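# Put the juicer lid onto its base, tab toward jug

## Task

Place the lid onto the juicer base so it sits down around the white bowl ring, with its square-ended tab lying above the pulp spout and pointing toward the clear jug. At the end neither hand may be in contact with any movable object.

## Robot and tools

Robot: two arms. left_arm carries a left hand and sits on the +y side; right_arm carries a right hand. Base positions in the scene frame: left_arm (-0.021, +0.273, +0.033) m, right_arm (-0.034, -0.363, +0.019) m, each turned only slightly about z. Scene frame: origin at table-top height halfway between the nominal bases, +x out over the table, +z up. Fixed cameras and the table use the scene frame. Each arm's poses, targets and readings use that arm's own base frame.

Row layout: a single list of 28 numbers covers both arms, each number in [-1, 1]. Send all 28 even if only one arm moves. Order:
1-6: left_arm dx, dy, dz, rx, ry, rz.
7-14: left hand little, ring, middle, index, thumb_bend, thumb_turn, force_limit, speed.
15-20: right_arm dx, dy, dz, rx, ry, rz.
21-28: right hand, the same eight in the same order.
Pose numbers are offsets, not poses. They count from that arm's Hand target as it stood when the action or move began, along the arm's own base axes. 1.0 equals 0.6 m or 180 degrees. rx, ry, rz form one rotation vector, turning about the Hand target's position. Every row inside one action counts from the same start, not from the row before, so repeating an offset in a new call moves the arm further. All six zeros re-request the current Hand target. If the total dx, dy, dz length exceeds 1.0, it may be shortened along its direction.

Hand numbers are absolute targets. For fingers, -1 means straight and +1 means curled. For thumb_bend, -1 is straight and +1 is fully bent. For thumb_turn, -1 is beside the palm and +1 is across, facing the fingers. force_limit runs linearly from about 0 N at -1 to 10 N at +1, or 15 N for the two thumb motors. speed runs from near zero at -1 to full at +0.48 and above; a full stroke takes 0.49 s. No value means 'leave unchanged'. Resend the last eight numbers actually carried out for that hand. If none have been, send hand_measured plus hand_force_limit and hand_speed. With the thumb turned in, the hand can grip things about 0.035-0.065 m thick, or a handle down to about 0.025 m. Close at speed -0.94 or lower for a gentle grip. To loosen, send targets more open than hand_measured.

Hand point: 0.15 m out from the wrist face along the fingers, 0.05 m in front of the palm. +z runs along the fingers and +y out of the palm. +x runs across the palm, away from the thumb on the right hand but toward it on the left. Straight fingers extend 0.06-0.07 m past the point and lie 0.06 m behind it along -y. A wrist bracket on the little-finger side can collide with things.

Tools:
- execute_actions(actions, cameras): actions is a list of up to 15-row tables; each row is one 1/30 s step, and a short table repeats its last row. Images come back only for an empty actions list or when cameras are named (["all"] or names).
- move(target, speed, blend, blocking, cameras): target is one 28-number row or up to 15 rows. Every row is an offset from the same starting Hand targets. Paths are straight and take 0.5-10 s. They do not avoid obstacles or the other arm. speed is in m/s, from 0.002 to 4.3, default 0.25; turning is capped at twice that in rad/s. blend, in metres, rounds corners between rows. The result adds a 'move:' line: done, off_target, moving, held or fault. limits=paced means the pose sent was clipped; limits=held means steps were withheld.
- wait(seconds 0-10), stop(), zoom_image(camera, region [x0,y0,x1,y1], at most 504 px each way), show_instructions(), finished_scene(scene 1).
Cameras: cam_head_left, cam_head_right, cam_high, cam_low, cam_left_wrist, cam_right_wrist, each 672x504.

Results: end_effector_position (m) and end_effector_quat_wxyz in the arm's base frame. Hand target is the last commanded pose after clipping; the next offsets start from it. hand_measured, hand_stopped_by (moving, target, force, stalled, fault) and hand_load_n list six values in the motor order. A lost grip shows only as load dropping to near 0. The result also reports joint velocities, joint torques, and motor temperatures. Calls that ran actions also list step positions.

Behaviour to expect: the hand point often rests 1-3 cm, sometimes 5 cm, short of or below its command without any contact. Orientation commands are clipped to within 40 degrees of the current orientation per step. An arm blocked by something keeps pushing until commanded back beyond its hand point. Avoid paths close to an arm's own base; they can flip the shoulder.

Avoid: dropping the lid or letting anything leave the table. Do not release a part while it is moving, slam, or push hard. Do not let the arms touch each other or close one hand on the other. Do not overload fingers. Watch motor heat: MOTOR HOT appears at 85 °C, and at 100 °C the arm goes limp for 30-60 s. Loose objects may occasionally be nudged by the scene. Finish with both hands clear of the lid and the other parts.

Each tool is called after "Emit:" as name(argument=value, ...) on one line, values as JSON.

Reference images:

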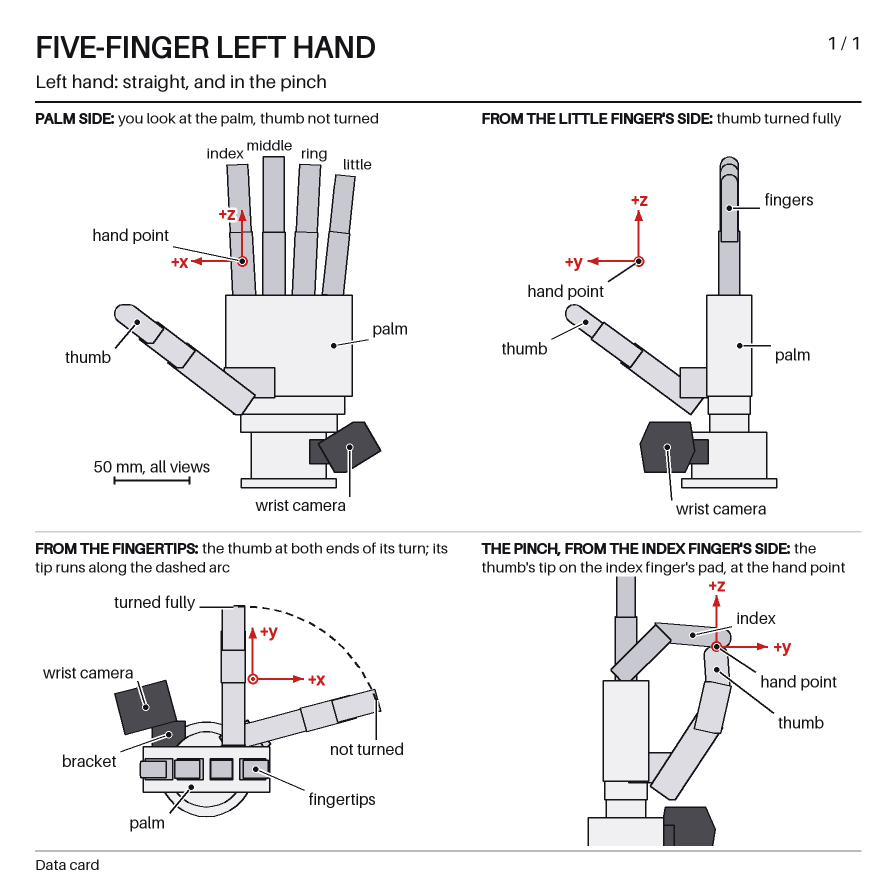

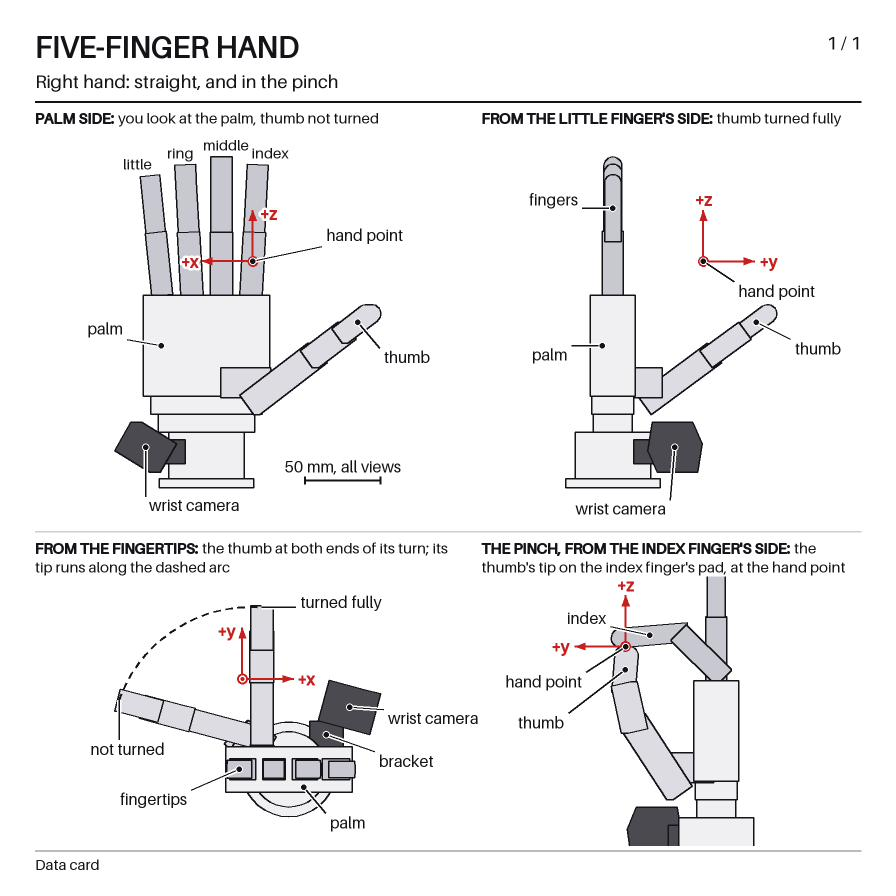

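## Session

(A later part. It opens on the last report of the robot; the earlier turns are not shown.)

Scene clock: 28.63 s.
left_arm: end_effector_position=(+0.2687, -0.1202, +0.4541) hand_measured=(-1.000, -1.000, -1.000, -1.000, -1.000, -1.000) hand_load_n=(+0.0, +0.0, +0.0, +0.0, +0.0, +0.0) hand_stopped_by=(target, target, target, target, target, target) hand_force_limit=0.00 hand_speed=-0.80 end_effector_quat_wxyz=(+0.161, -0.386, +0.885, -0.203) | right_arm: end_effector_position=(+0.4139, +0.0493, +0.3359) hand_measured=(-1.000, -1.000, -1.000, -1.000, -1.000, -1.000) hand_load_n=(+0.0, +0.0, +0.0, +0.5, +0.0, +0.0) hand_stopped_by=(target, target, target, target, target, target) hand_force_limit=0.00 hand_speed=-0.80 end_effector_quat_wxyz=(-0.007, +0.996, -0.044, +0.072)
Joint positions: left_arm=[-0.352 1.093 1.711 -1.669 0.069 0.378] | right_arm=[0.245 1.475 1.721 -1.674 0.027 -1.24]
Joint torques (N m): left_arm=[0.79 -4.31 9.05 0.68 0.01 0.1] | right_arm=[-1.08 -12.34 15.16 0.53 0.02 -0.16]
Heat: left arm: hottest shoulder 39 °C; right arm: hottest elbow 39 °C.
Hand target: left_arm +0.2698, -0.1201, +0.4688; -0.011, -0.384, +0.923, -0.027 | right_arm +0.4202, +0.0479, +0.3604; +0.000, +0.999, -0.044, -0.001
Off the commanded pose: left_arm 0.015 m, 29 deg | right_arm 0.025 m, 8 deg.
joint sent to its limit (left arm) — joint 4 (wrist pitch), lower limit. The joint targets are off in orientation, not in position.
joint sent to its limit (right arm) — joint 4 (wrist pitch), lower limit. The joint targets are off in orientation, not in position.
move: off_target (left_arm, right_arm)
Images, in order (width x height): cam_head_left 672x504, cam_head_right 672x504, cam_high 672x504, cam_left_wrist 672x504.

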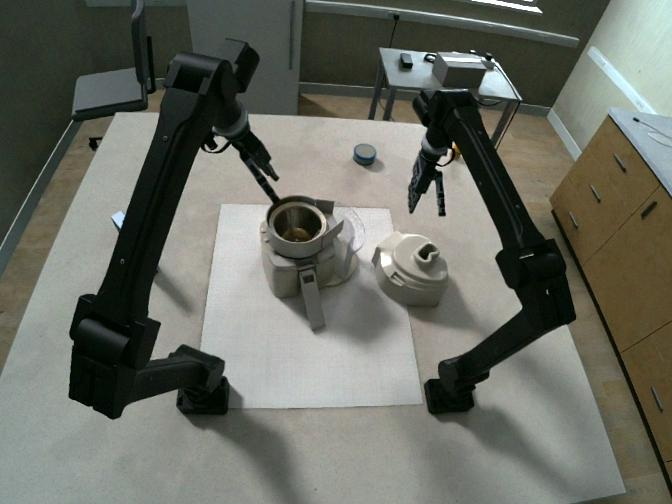

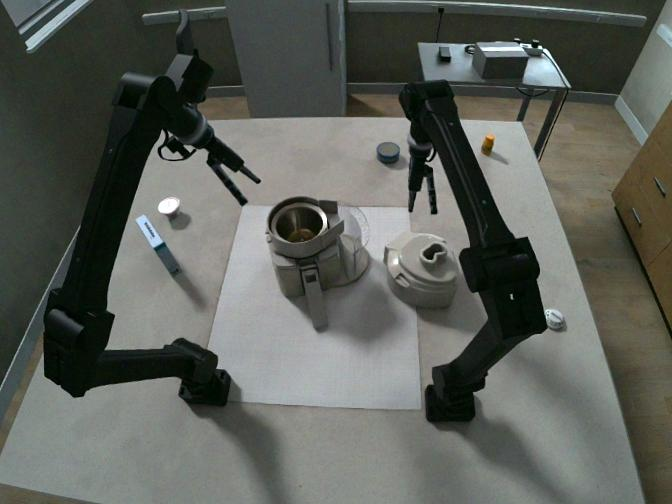

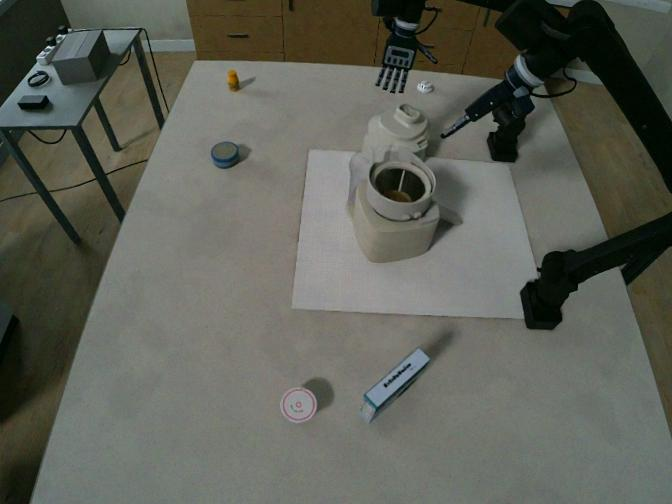

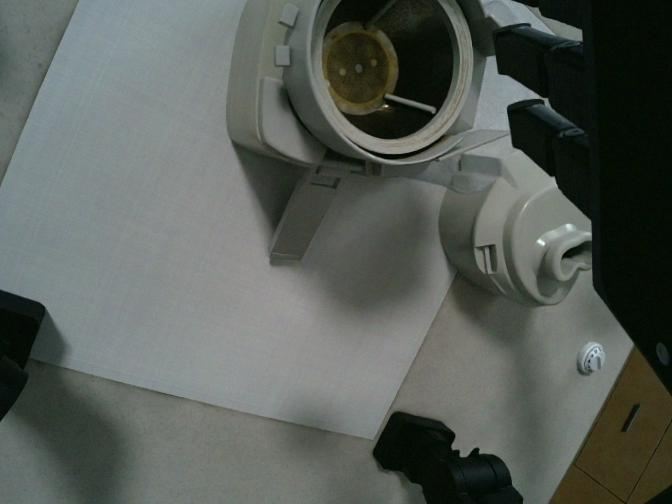

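Emit:
move(target=[[0,0,0,0,0,0,-1,-1,-1,-1,-1,-1,0,-0.8,-0.047,0.027,-0.07,0.2433,-0.1234,-0.2271,-1,-0.4,-0.4,-0.4,-1,1,-0.2,0]], speed=0.25, cameras=["all"])

Scene clock: 37.27 s.
left_arm: end_effector_position=(+0.2688, -0.1202, +0.4541) hand_measured=(-1.000, -1.000, -1.000, -1.000, -1.000, -1.000) hand_load_n=(+0.0, +0.0, +0.0, +0.0, +0.0, +0.0) hand_stopped_by=(target, target, target, target, target, target) hand_force_limit=0.00 hand_speed=-0.80 end_effector_quat_wxyz=(+0.161, -0.386, +0.885, -0.203) | right_arm: end_effector_position=(+0.3913, +0.0651, +0.3126) hand_measured=(-1.000, -0.400, -0.400, -0.400, -1.000, +1.000) hand_load_n=(+0.0, +0.0, +0.0, +0.0, +0.0, +0.0) hand_stopped_by=(target, target, target, target, target, target) hand_force_limit=-0.20 hand_speed=0.00 end_effector_quat_wxyz=(-0.365, +0.839, -0.372, +0.158)
Joint positions: left_arm=[-0.352 1.093 1.711 -1.669 0.069 0.379] | right_arm=[-0.076 1.118 1.244 -1.068 -0.564 -0.624]
Joint torques (N m): left_arm=[0.73 -4.13 9.06 0.76 0 0.08] | right_arm=[-0.79 -7.88 11.43 2.22 -0.41 0.14]
Motor temperatures (°C): left_arm=[30 39 36 37 33 34] | right_arm=[37 34 40 35 33 34]
Heat: left arm: hottest shoulder 39 °C; right arm: hottest elbow 40 °C.
Hand target: left_arm +0.2699, -0.1200, +0.4688; -0.011, -0.383, +0.923, -0.027 | right_arm +0.3920, +0.0640, +0.3185; -0.371, +0.833, -0.375, +0.167
Off the commanded pose: left_arm 0.015 m, 29 deg | right_arm 0.006 m, 1 deg.
joint sent to its limit (left arm) — joint 4 (wrist pitch), lower limit. The joint targets are off in orientation, not in position.
move: off_target (left_arm)

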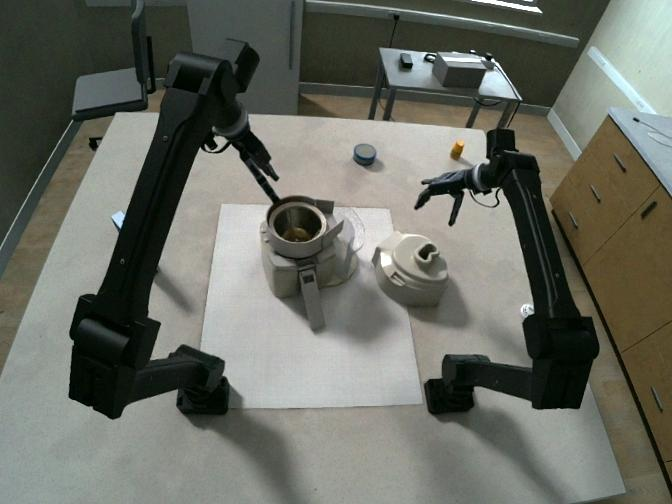

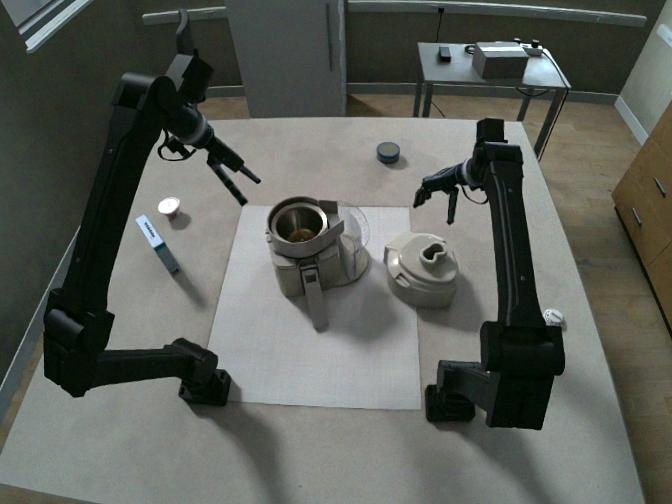

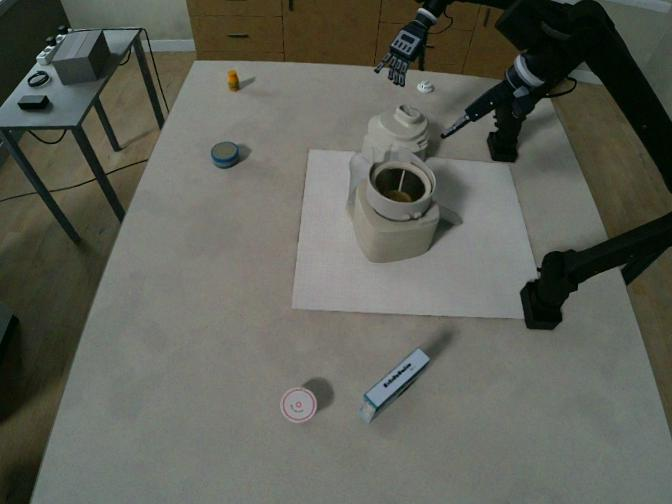

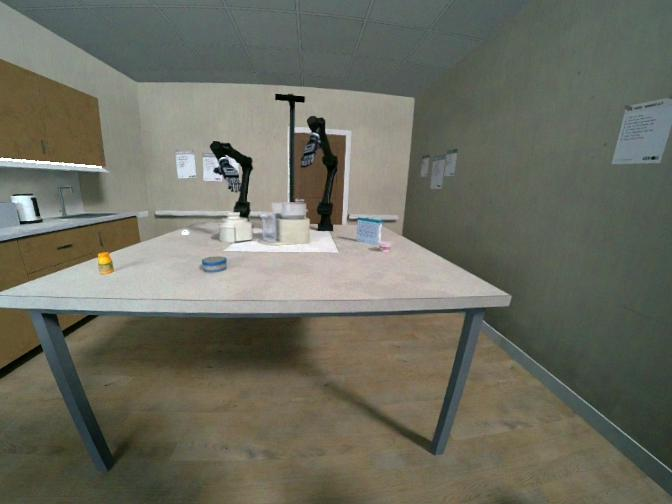

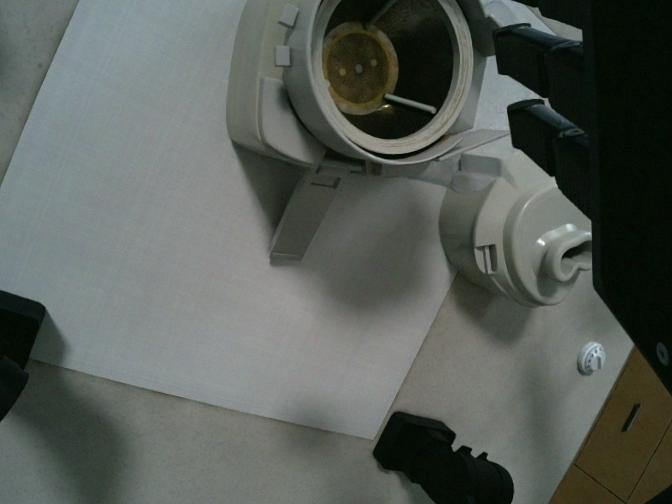

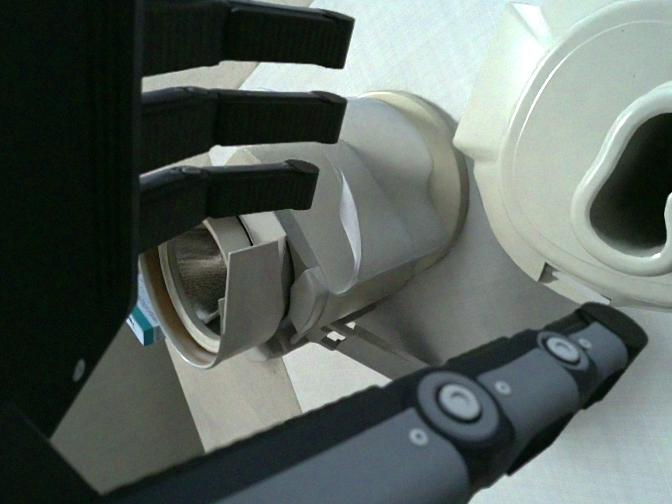

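Emit:
move(target=[[0,0,0,0,0,0,-1,-1,-1,-1,-1,-1,0,-0.8,0.0067,0.0075,-0.121,0,0,0.0139,-1,-0.4,-0.4,-0.4,-1,1,-0.2,0]], speed=0.15, cameras=["cam_right_wrist","cam_head_left","cam_head_right","cam_high"])

Emit:
zoom_image(camera="cam_head_left", region=[370, 180, 500, 310])

Emit:
zoom_image(camera="cam_head_right", region=[370, 180, 500, 310])

Emit:
zoom_image(camera="cam_high", region=[340, 50, 460, 170])

Scene clock: 42.13 s.
left_arm: end_effector_position=(+0.2688, -0.1202, +0.4541) hand_measured=(-1.000, -1.000, -1.000, -1.000, -1.000, -1.000) hand_load_n=(+0.0, +0.0, +0.0, +0.0, +0.0, +0.0) hand_stopped_by=(target, target, target, target, target, target) hand_force_limit=0.00 hand_speed=-0.80 end_effector_quat_wxyz=(+0.161, -0.386, +0.885, -0.203) | right_arm: end_effector_position=(+0.3905, +0.0682, +0.2453) hand_measured=(-1.000, -0.400, -0.400, -0.400, -1.000, +1.000) hand_load_n=(+0.0, +0.0, +0.0, +0.0, +0.0, +0.0) hand_stopped_by=(target, target, target, target, target, target) hand_force_limit=-0.20 hand_speed=0.00 end_effector_quat_wxyz=(-0.372, +0.839, -0.366, +0.153)
Joint positions: left_arm=[-0.352 1.093 1.711 -1.669 0.069 0.379] | right_arm=[-0.076 1.113 1.061 -0.894 -0.584 -0.63]
Joint torques (N m): left_arm=[0.67 -4.19 9.09 0.75 -0.01 0.09] | right_arm=[-0.56 -6.83 11.88 2.17 -0.47 -0.17]
Heat: left arm: hottest shoulder 39 °C; right arm: hottest elbow 40 °C.
Hand target: left_arm +0.2699, -0.1200, +0.4688; -0.011, -0.383, +0.923, -0.027 | right_arm +0.3959, +0.0685, +0.2458; -0.374, +0.841, -0.357, +0.159
Off the commanded pose: left_arm 0.015 m, 29 deg | right_arm 0.006 m, 1 deg.
joint sent to its limit (left arm) — joint 4 (wrist pitch), lower limit. The joint targets are off in orientation, not in position.
move: off_target (left_arm)
Images, in order (width x height): cam_head_left 672x504, cam_head_right 672x504, cam_high 672x504, cam_right_wrist 672x504.

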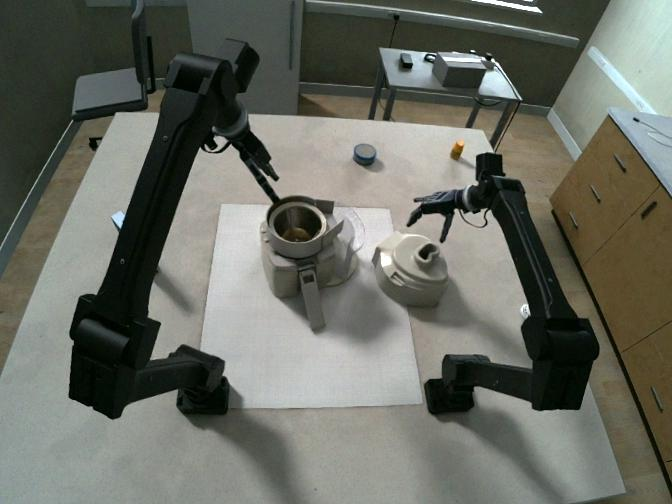

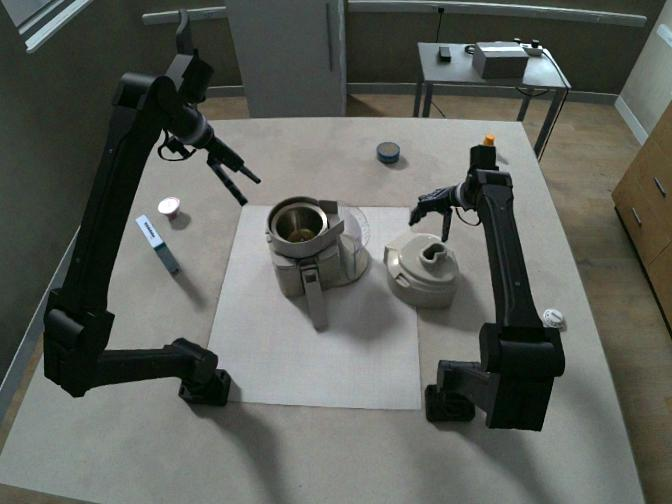

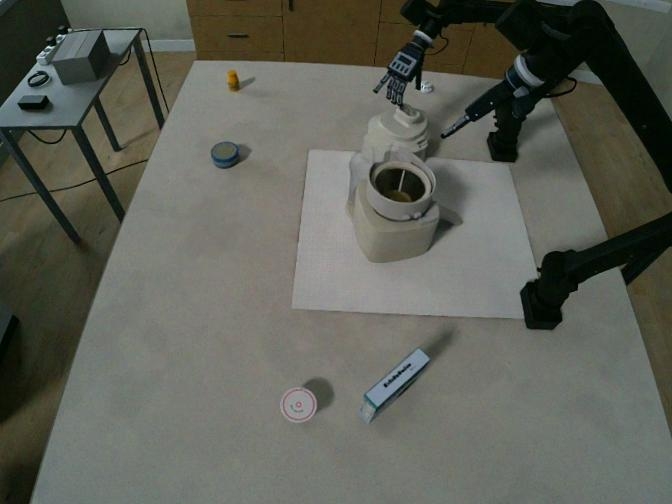

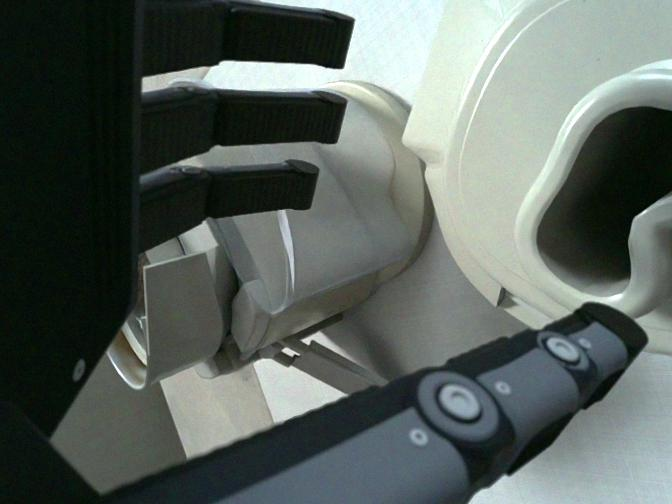

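Scaled by 3.877 from the camera's 672x504 image, which has a finer 960x720 frame.

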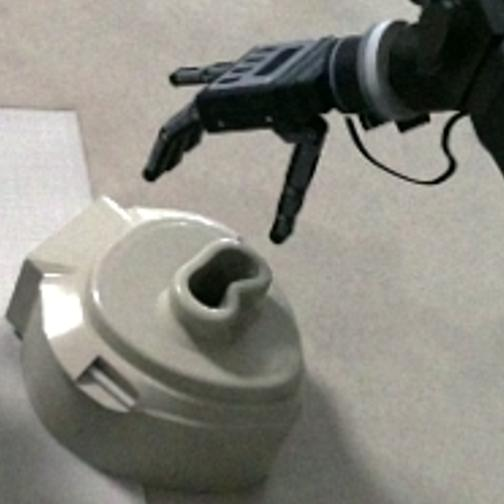

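Scaled by 3.877 from the camera's 672x504 image, which has a finer 960x720 frame.

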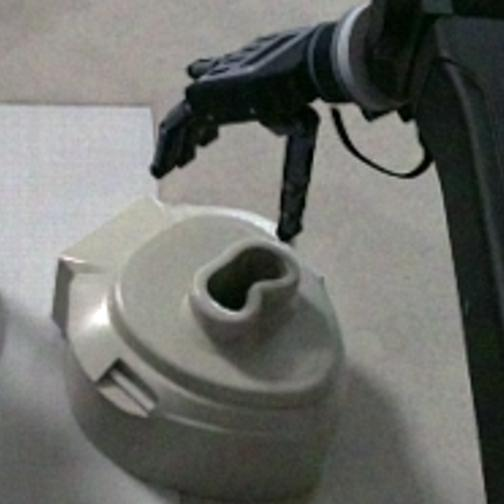

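Scaled by 4.200 from the camera's 672x504 image, which has a finer 960x720 frame.

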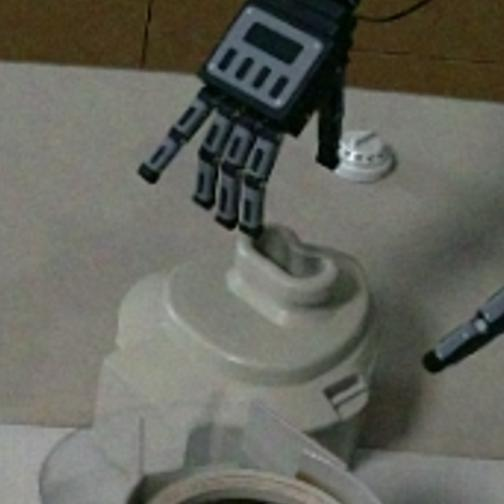

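Emit:
move(target=[[0,0,0,0,0,0,-1,-1,-1,-1,-1,-1,0,-0.8,0.005,-0.002,-0.055,0,0,0.006,-1,-0.4,-0.4,-0.4,-1,1,-0.2,0]], speed=0.1, cameras=["cam_right_wrist","cam_head_left","cam_head_right","cam_high"])

Emit:
zoom_image(camera="cam_head_left", region=[380, 190, 480, 290])

Emit:
zoom_image(camera="cam_head_right", region=[380, 190, 480, 290])

Emit:
zoom_image(camera="cam_high", region=[350, 70, 450, 170])

Scene clock: 46.03 s.
left_arm: end_effector_position=(+0.2688, -0.1202, +0.4541) hand_measured=(-1.000, -1.000, -1.000, -1.000, -1.000, -1.000) hand_load_n=(+0.0, +0.0, +0.0, +0.0, +0.0, +0.0) hand_stopped_by=(target, target, target, target, target, target) hand_force_limit=0.00 hand_speed=-0.80 end_effector_quat_wxyz=(+0.161, -0.386, +0.885, -0.203) | right_arm: end_effector_position=(+0.3935, +0.0692, +0.2147) hand_measured=(-1.000, -0.400, -0.400, -0.400, -1.000, +1.000) hand_load_n=(+0.0, +0.0, +0.0, +0.0, +0.0, +0.0) hand_stopped_by=(target, target, target, target, target, target) hand_force_limit=-0.20 hand_speed=0.00 end_effector_quat_wxyz=(-0.375, +0.843, -0.355, +0.151)
Joint positions: left_arm=[-0.352 1.093 1.711 -1.669 0.069 0.379] | right_arm=[-0.076 1.134 0.996 -0.815 -0.598 -0.653]
Joint torques (N m): left_arm=[0.79 -4.25 9.07 0.76 0 0.08] | right_arm=[-1.03 -6.42 11.6 2.28 -0.49 -0.14]
Heat: left arm: hottest shoulder 39 °C; right arm: hottest elbow 40 °C.
Hand target: left_arm +0.2699, -0.1200, +0.4688; -0.011, -0.383, +0.923, -0.027 | right_arm +0.3989, +0.0674, +0.2128; -0.376, +0.844, -0.349, +0.155
Off the commanded pose: left_arm 0.015 m, 29 deg | right_arm 0.006 m, 1 deg.
joint sent to its limit (left arm) — joint 4 (wrist pitch), lower limit. The joint targets are off in orientation, not in position.
move: off_target (left_arm)
Images, in order (width x height): cam_head_left 672x504, cam_head_right 672x504, cam_high 672x504, cam_right_wrist 672x504.

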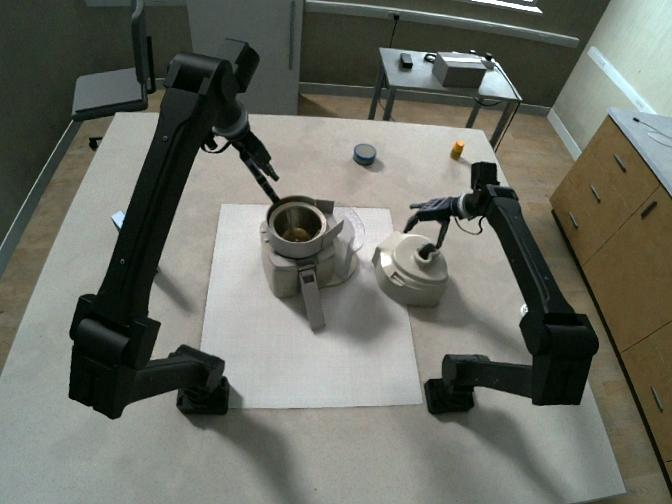

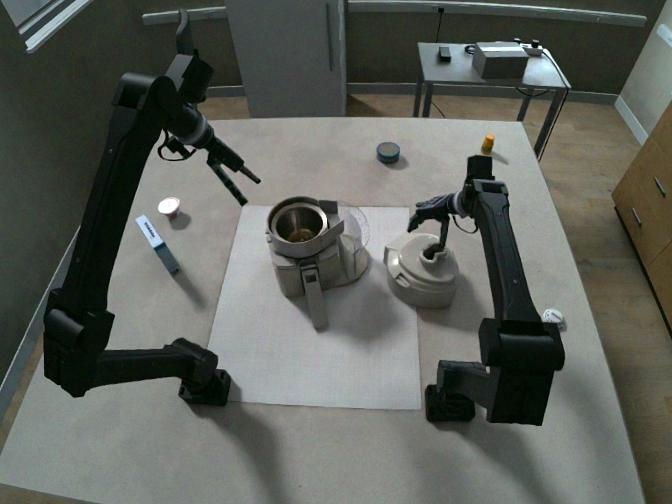

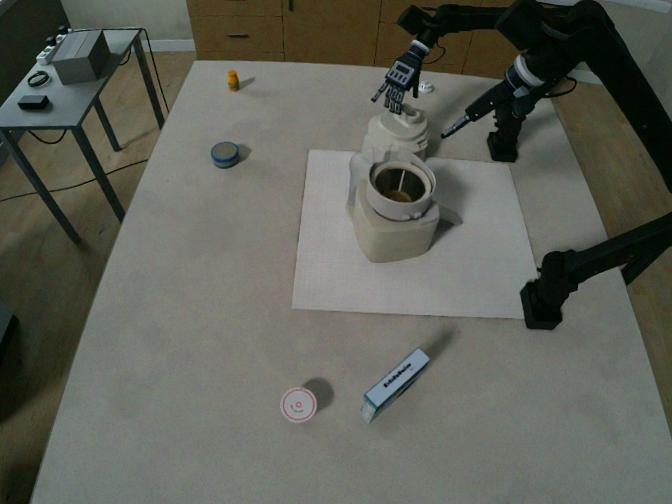

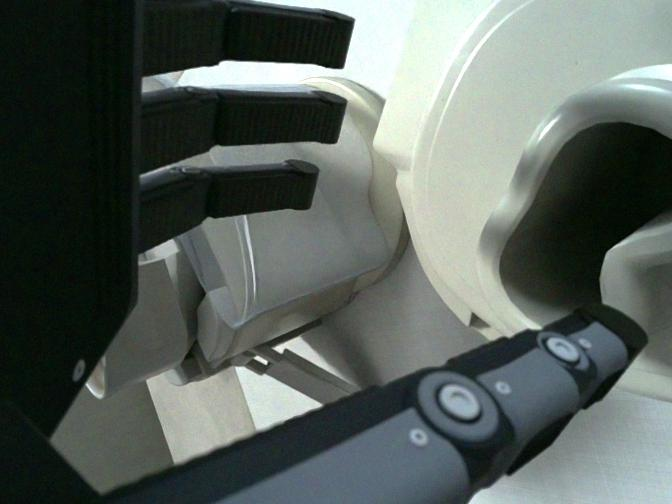

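Scaled by 5.040 from the camera's 672x504 image, which has a finer 960x720 frame.

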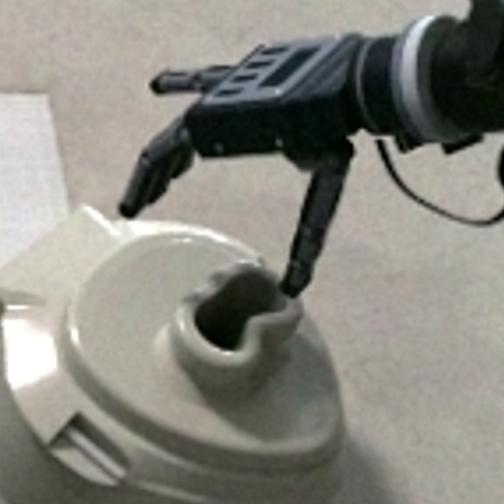

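Scaled by 5.040 from the camera's 672x504 image, which has a finer 960x720 frame.

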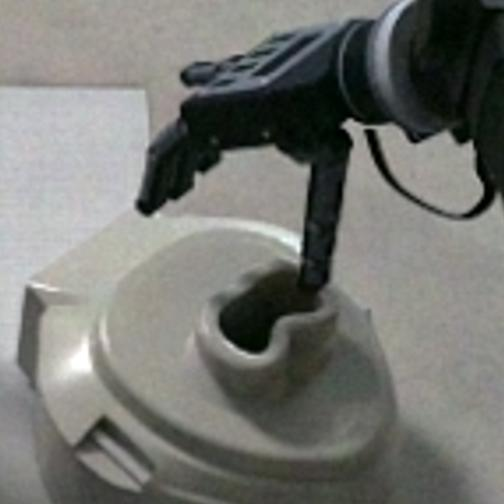

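Scaled by 5.040 from the camera's 672x504 image, which has a finer 960x720 frame.

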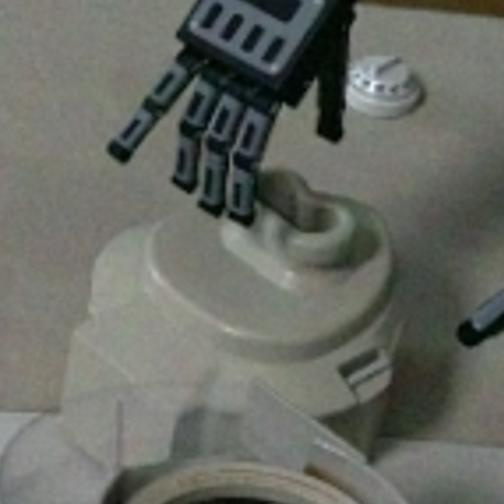

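Emit:
move(target=[[0,0,0,0,0,0,-1,-1,-1,-1,-1,-1,0,-0.8,-0.025,0.002,0,0,0,0,-1,-0.4,-0.4,-0.4,-1,1,-0.2,0]], speed=0.1, cameras=["cam_right_wrist","cam_head_left","cam_head_right","cam_high"])

Emit:
zoom_image(camera="cam_head_left", region=[390, 200, 470, 280])

Emit:
zoom_image(camera="cam_head_right", region=[390, 200, 470, 280])

Emit:
zoom_image(camera="cam_high", region=[360, 80, 440, 160])

Scene clock: 47.67 s.
left_arm: end_effector_position=(+0.2688, -0.1202, +0.4541) hand_measured=(-1.000, -1.000, -1.000, -1.000, -1.000, -1.000) hand_load_n=(+0.0, +0.0, +0.0, +0.0, +0.0, +0.0) hand_stopped_by=(target, target, target, target, target, target) hand_force_limit=0.00 hand_speed=-0.80 end_effector_quat_wxyz=(+0.161, -0.386, +0.885, -0.203) | right_arm: end_effector_position=(+0.3835, +0.0699, +0.2077) hand_measured=(-1.000, -0.400, -0.400, -0.400, -1.000, +1.000) hand_load_n=(+0.0, +0.0, +0.0, +0.0, +0.0, +0.0) hand_stopped_by=(target, target, target, target, target, target) hand_force_limit=-0.20 hand_speed=0.00 end_effector_quat_wxyz=(-0.373, +0.844, -0.357, +0.146)
Joint positions: left_arm=[-0.352 1.093 1.711 -1.669 0.069 0.379] | right_arm=[-0.076 1.116 0.967 -0.815 -0.598 -0.653]
Joint torques (N m): left_arm=[0.79 -4.07 9.07 0.77 -0.01 0.08] | right_arm=[-1.2 -7.94 11.44 1.66 -0.46 -0.17]
Heat: left arm: hottest shoulder 39 °C; right arm: hottest elbow 40 °C.
Hand target: left_arm +0.2699, -0.1200, +0.4688; -0.011, -0.383, +0.923, -0.027 | right_arm +0.3839, +0.0686, +0.2127; -0.376, +0.844, -0.349, +0.155
Off the commanded pose: left_arm 0.015 m, 29 deg | right_arm 0.005 m, 1 deg.
joint sent to its limit (left arm) — joint 4 (wrist pitch), lower limit. The joint targets are off in orientation, not in position.
move: off_target (left_arm)
Images, in order (width x height): cam_head_left 672x504, cam_head_right 672x504, cam_high 672x504, cam_right_wrist 672x504.

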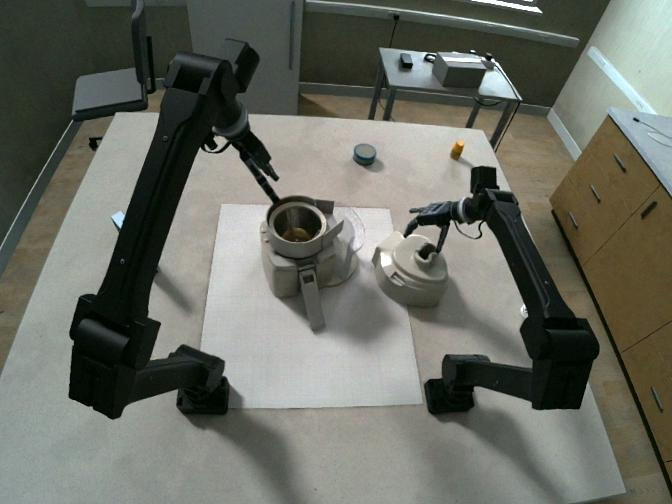

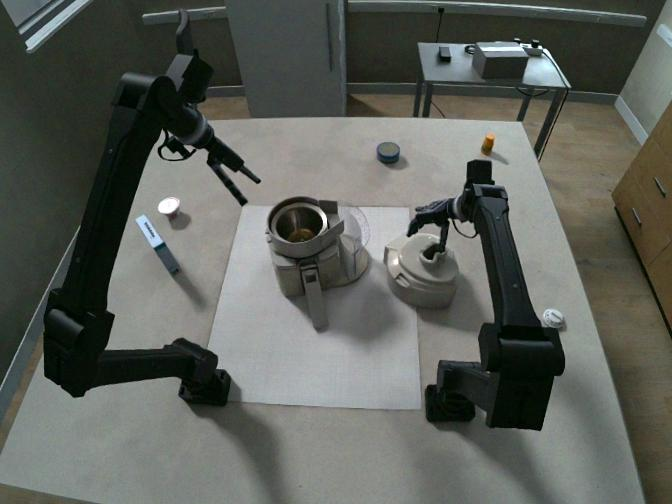

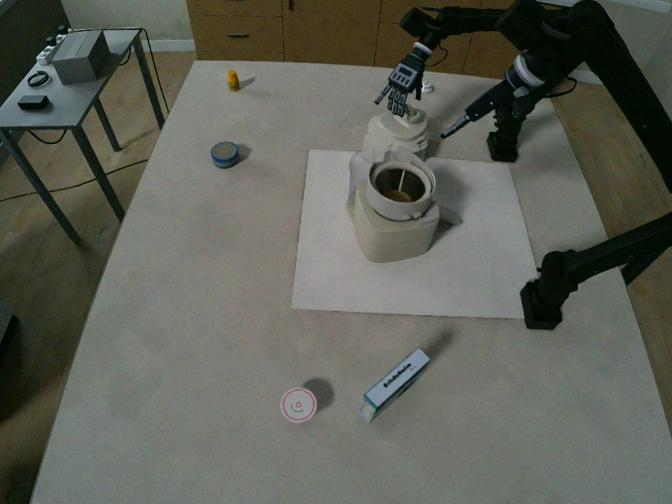

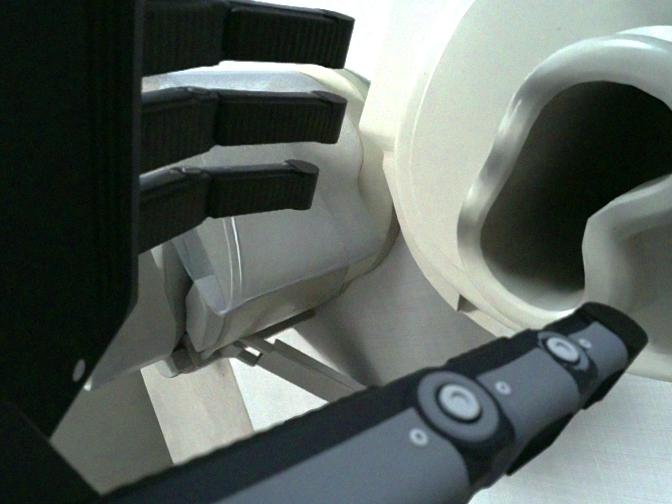

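Scaled by 6.300 from the camera's 672x504 image, which has a finer 960x720 frame.

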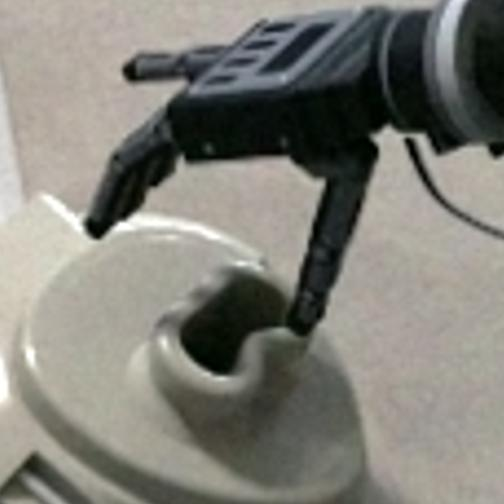

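Scaled by 6.300 from the camera's 672x504 image, which has a finer 960x720 frame.

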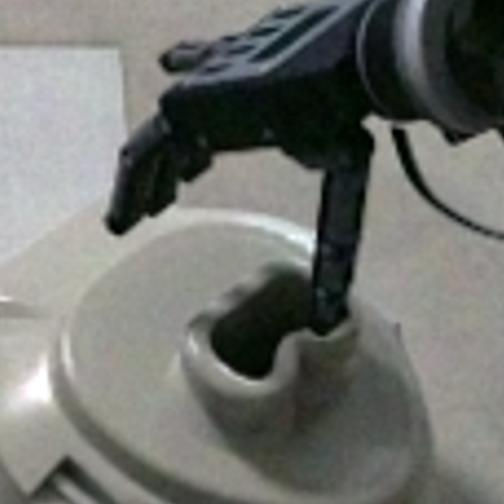

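Scaled by 6.300 from the camera's 672x504 image, which has a finer 960x720 frame.

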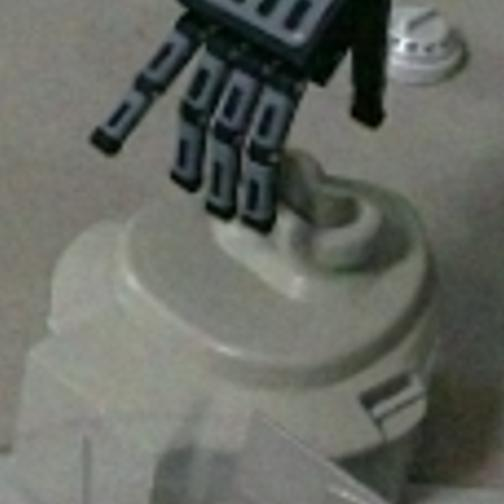

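Emit:
move(target=[[0,0,0,0,0,0,-1,-1,-1,-1,-1,-1,0,-0.8,-0.012,0,0.005,0,0,0,-1,-0.4,-0.4,-0.4,-1,1,-0.2,0],[0,0,0,0,0,0,-1,-1,-1,-1,-1,-1,0,-0.8,-0.012,0,-0.03,0,0,0,-1,-0.4,-0.4,-0.4,-1,1,-0.2,0]], speed=0.08, cameras=["cam_right_wrist","cam_head_left","cam_head_right","cam_high"])

Emit:
zoom_image(camera="cam_head_left", region=[390, 200, 470, 280])

Emit:
zoom_image(camera="cam_head_right", region=[390, 200, 470, 280])

Emit:
zoom_image(camera="cam_high", region=[360, 80, 440, 160])

Scene clock: 49.43 s.
left_arm: end_effector_position=(+0.2688, -0.1202, +0.4541) hand_measured=(-1.000, -1.000, -1.000, -1.000, -1.000, -1.000) hand_load_n=(+0.0, +0.0, +0.0, +0.0, +0.0, +0.0) hand_stopped_by=(target, target, target, target, target, target) hand_force_limit=0.00 hand_speed=-0.80 end_effector_quat_wxyz=(+0.161, -0.386, +0.885, -0.203) | right_arm: end_effector_position=(+0.3722, +0.0708, +0.1912) hand_measured=(-1.000, -0.400, -0.400, -0.400, -1.000, +1.000) hand_load_n=(+0.0, +0.5, +0.0, +0.0, +0.0, +0.0) hand_stopped_by=(target, target, target, target, target, target) hand_force_limit=-0.20 hand_speed=0.00 end_effector_quat_wxyz=(-0.373, +0.844, -0.357, +0.144)
Joint positions: left_arm=[-0.352 1.093 1.711 -1.669 0.069 0.379] | right_arm=[-0.076 1.094 0.909 -0.783 -0.6 -0.655]
Joint torques (N m): left_arm=[0.62 -4.19 9.09 0.8 0 0.08] | right_arm=[-0.97 -6.89 11.55 2.14 -0.44 -0.16]
Heat: left arm: hottest shoulder 39 °C; right arm: hottest elbow 40 °C.
Hand target: left_arm +0.2699, -0.1200, +0.4688; -0.011, -0.383, +0.923, -0.027 | right_arm +0.3768, +0.0685, +0.1948; -0.376, +0.844, -0.349, +0.156
Off the commanded pose: left_arm 0.015 m, 29 deg | right_arm 0.006 m, 2 deg.
joint sent to its limit (left arm) — joint 4 (wrist pitch), lower limit. The joint targets are off in orientation, not in position.
move: off_target (left_arm)
Images, in order (width x height): cam_head_left 672x504, cam_head_right 672x504, cam_high 672x504, cam_right_wrist 672x504.

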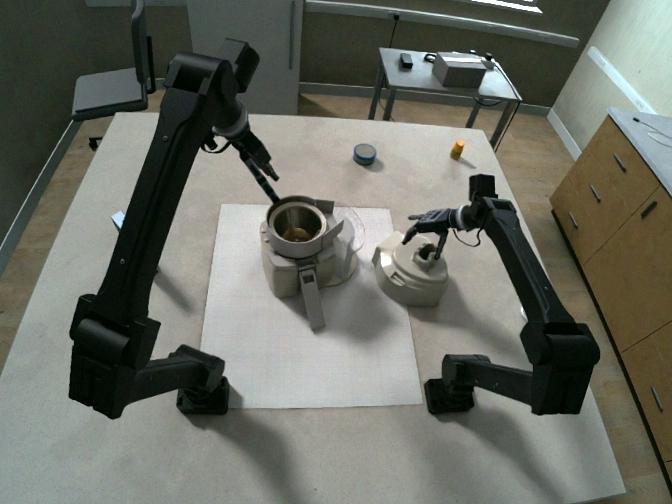

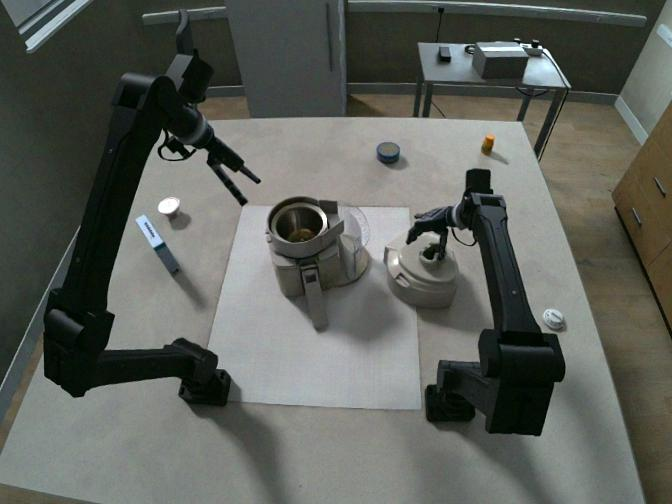

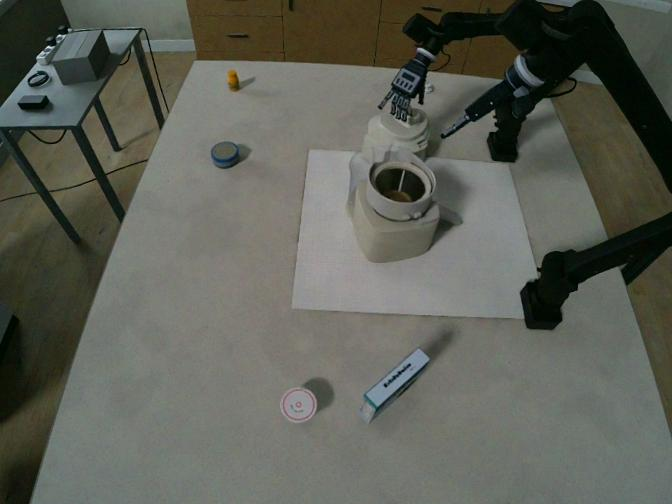

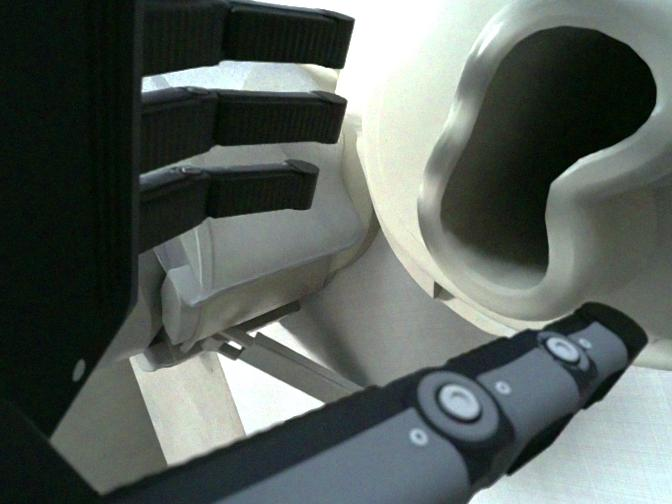

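Scaled by 6.300 from the camera's 672x504 image, which has a finer 960x720 frame.

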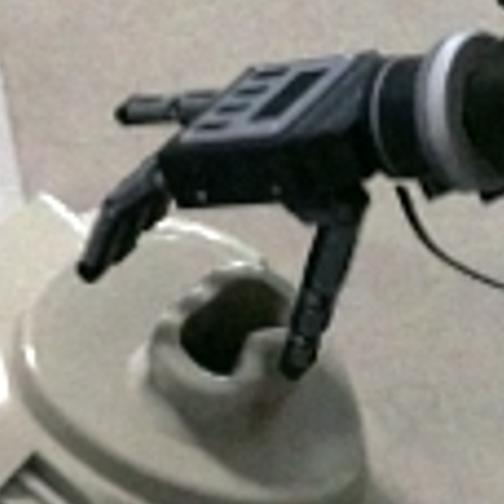

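Scaled by 6.300 from the camera's 672x504 image, which has a finer 960x720 frame.

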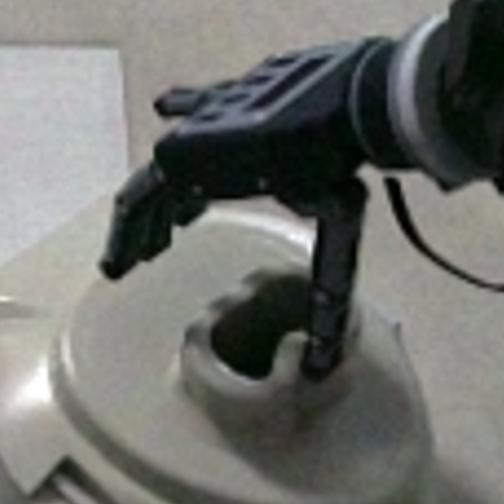

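Scaled by 6.300 from the camera's 672x504 image, which has a finer 960x720 frame.

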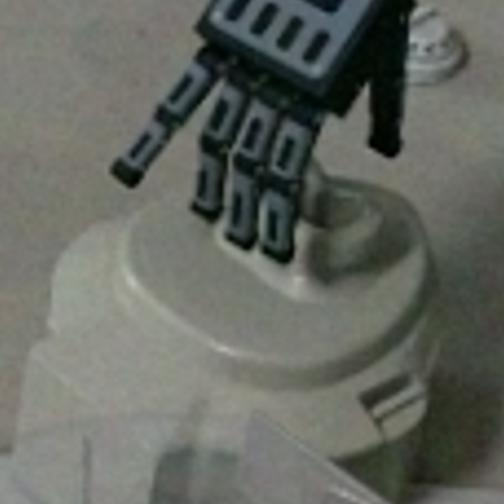

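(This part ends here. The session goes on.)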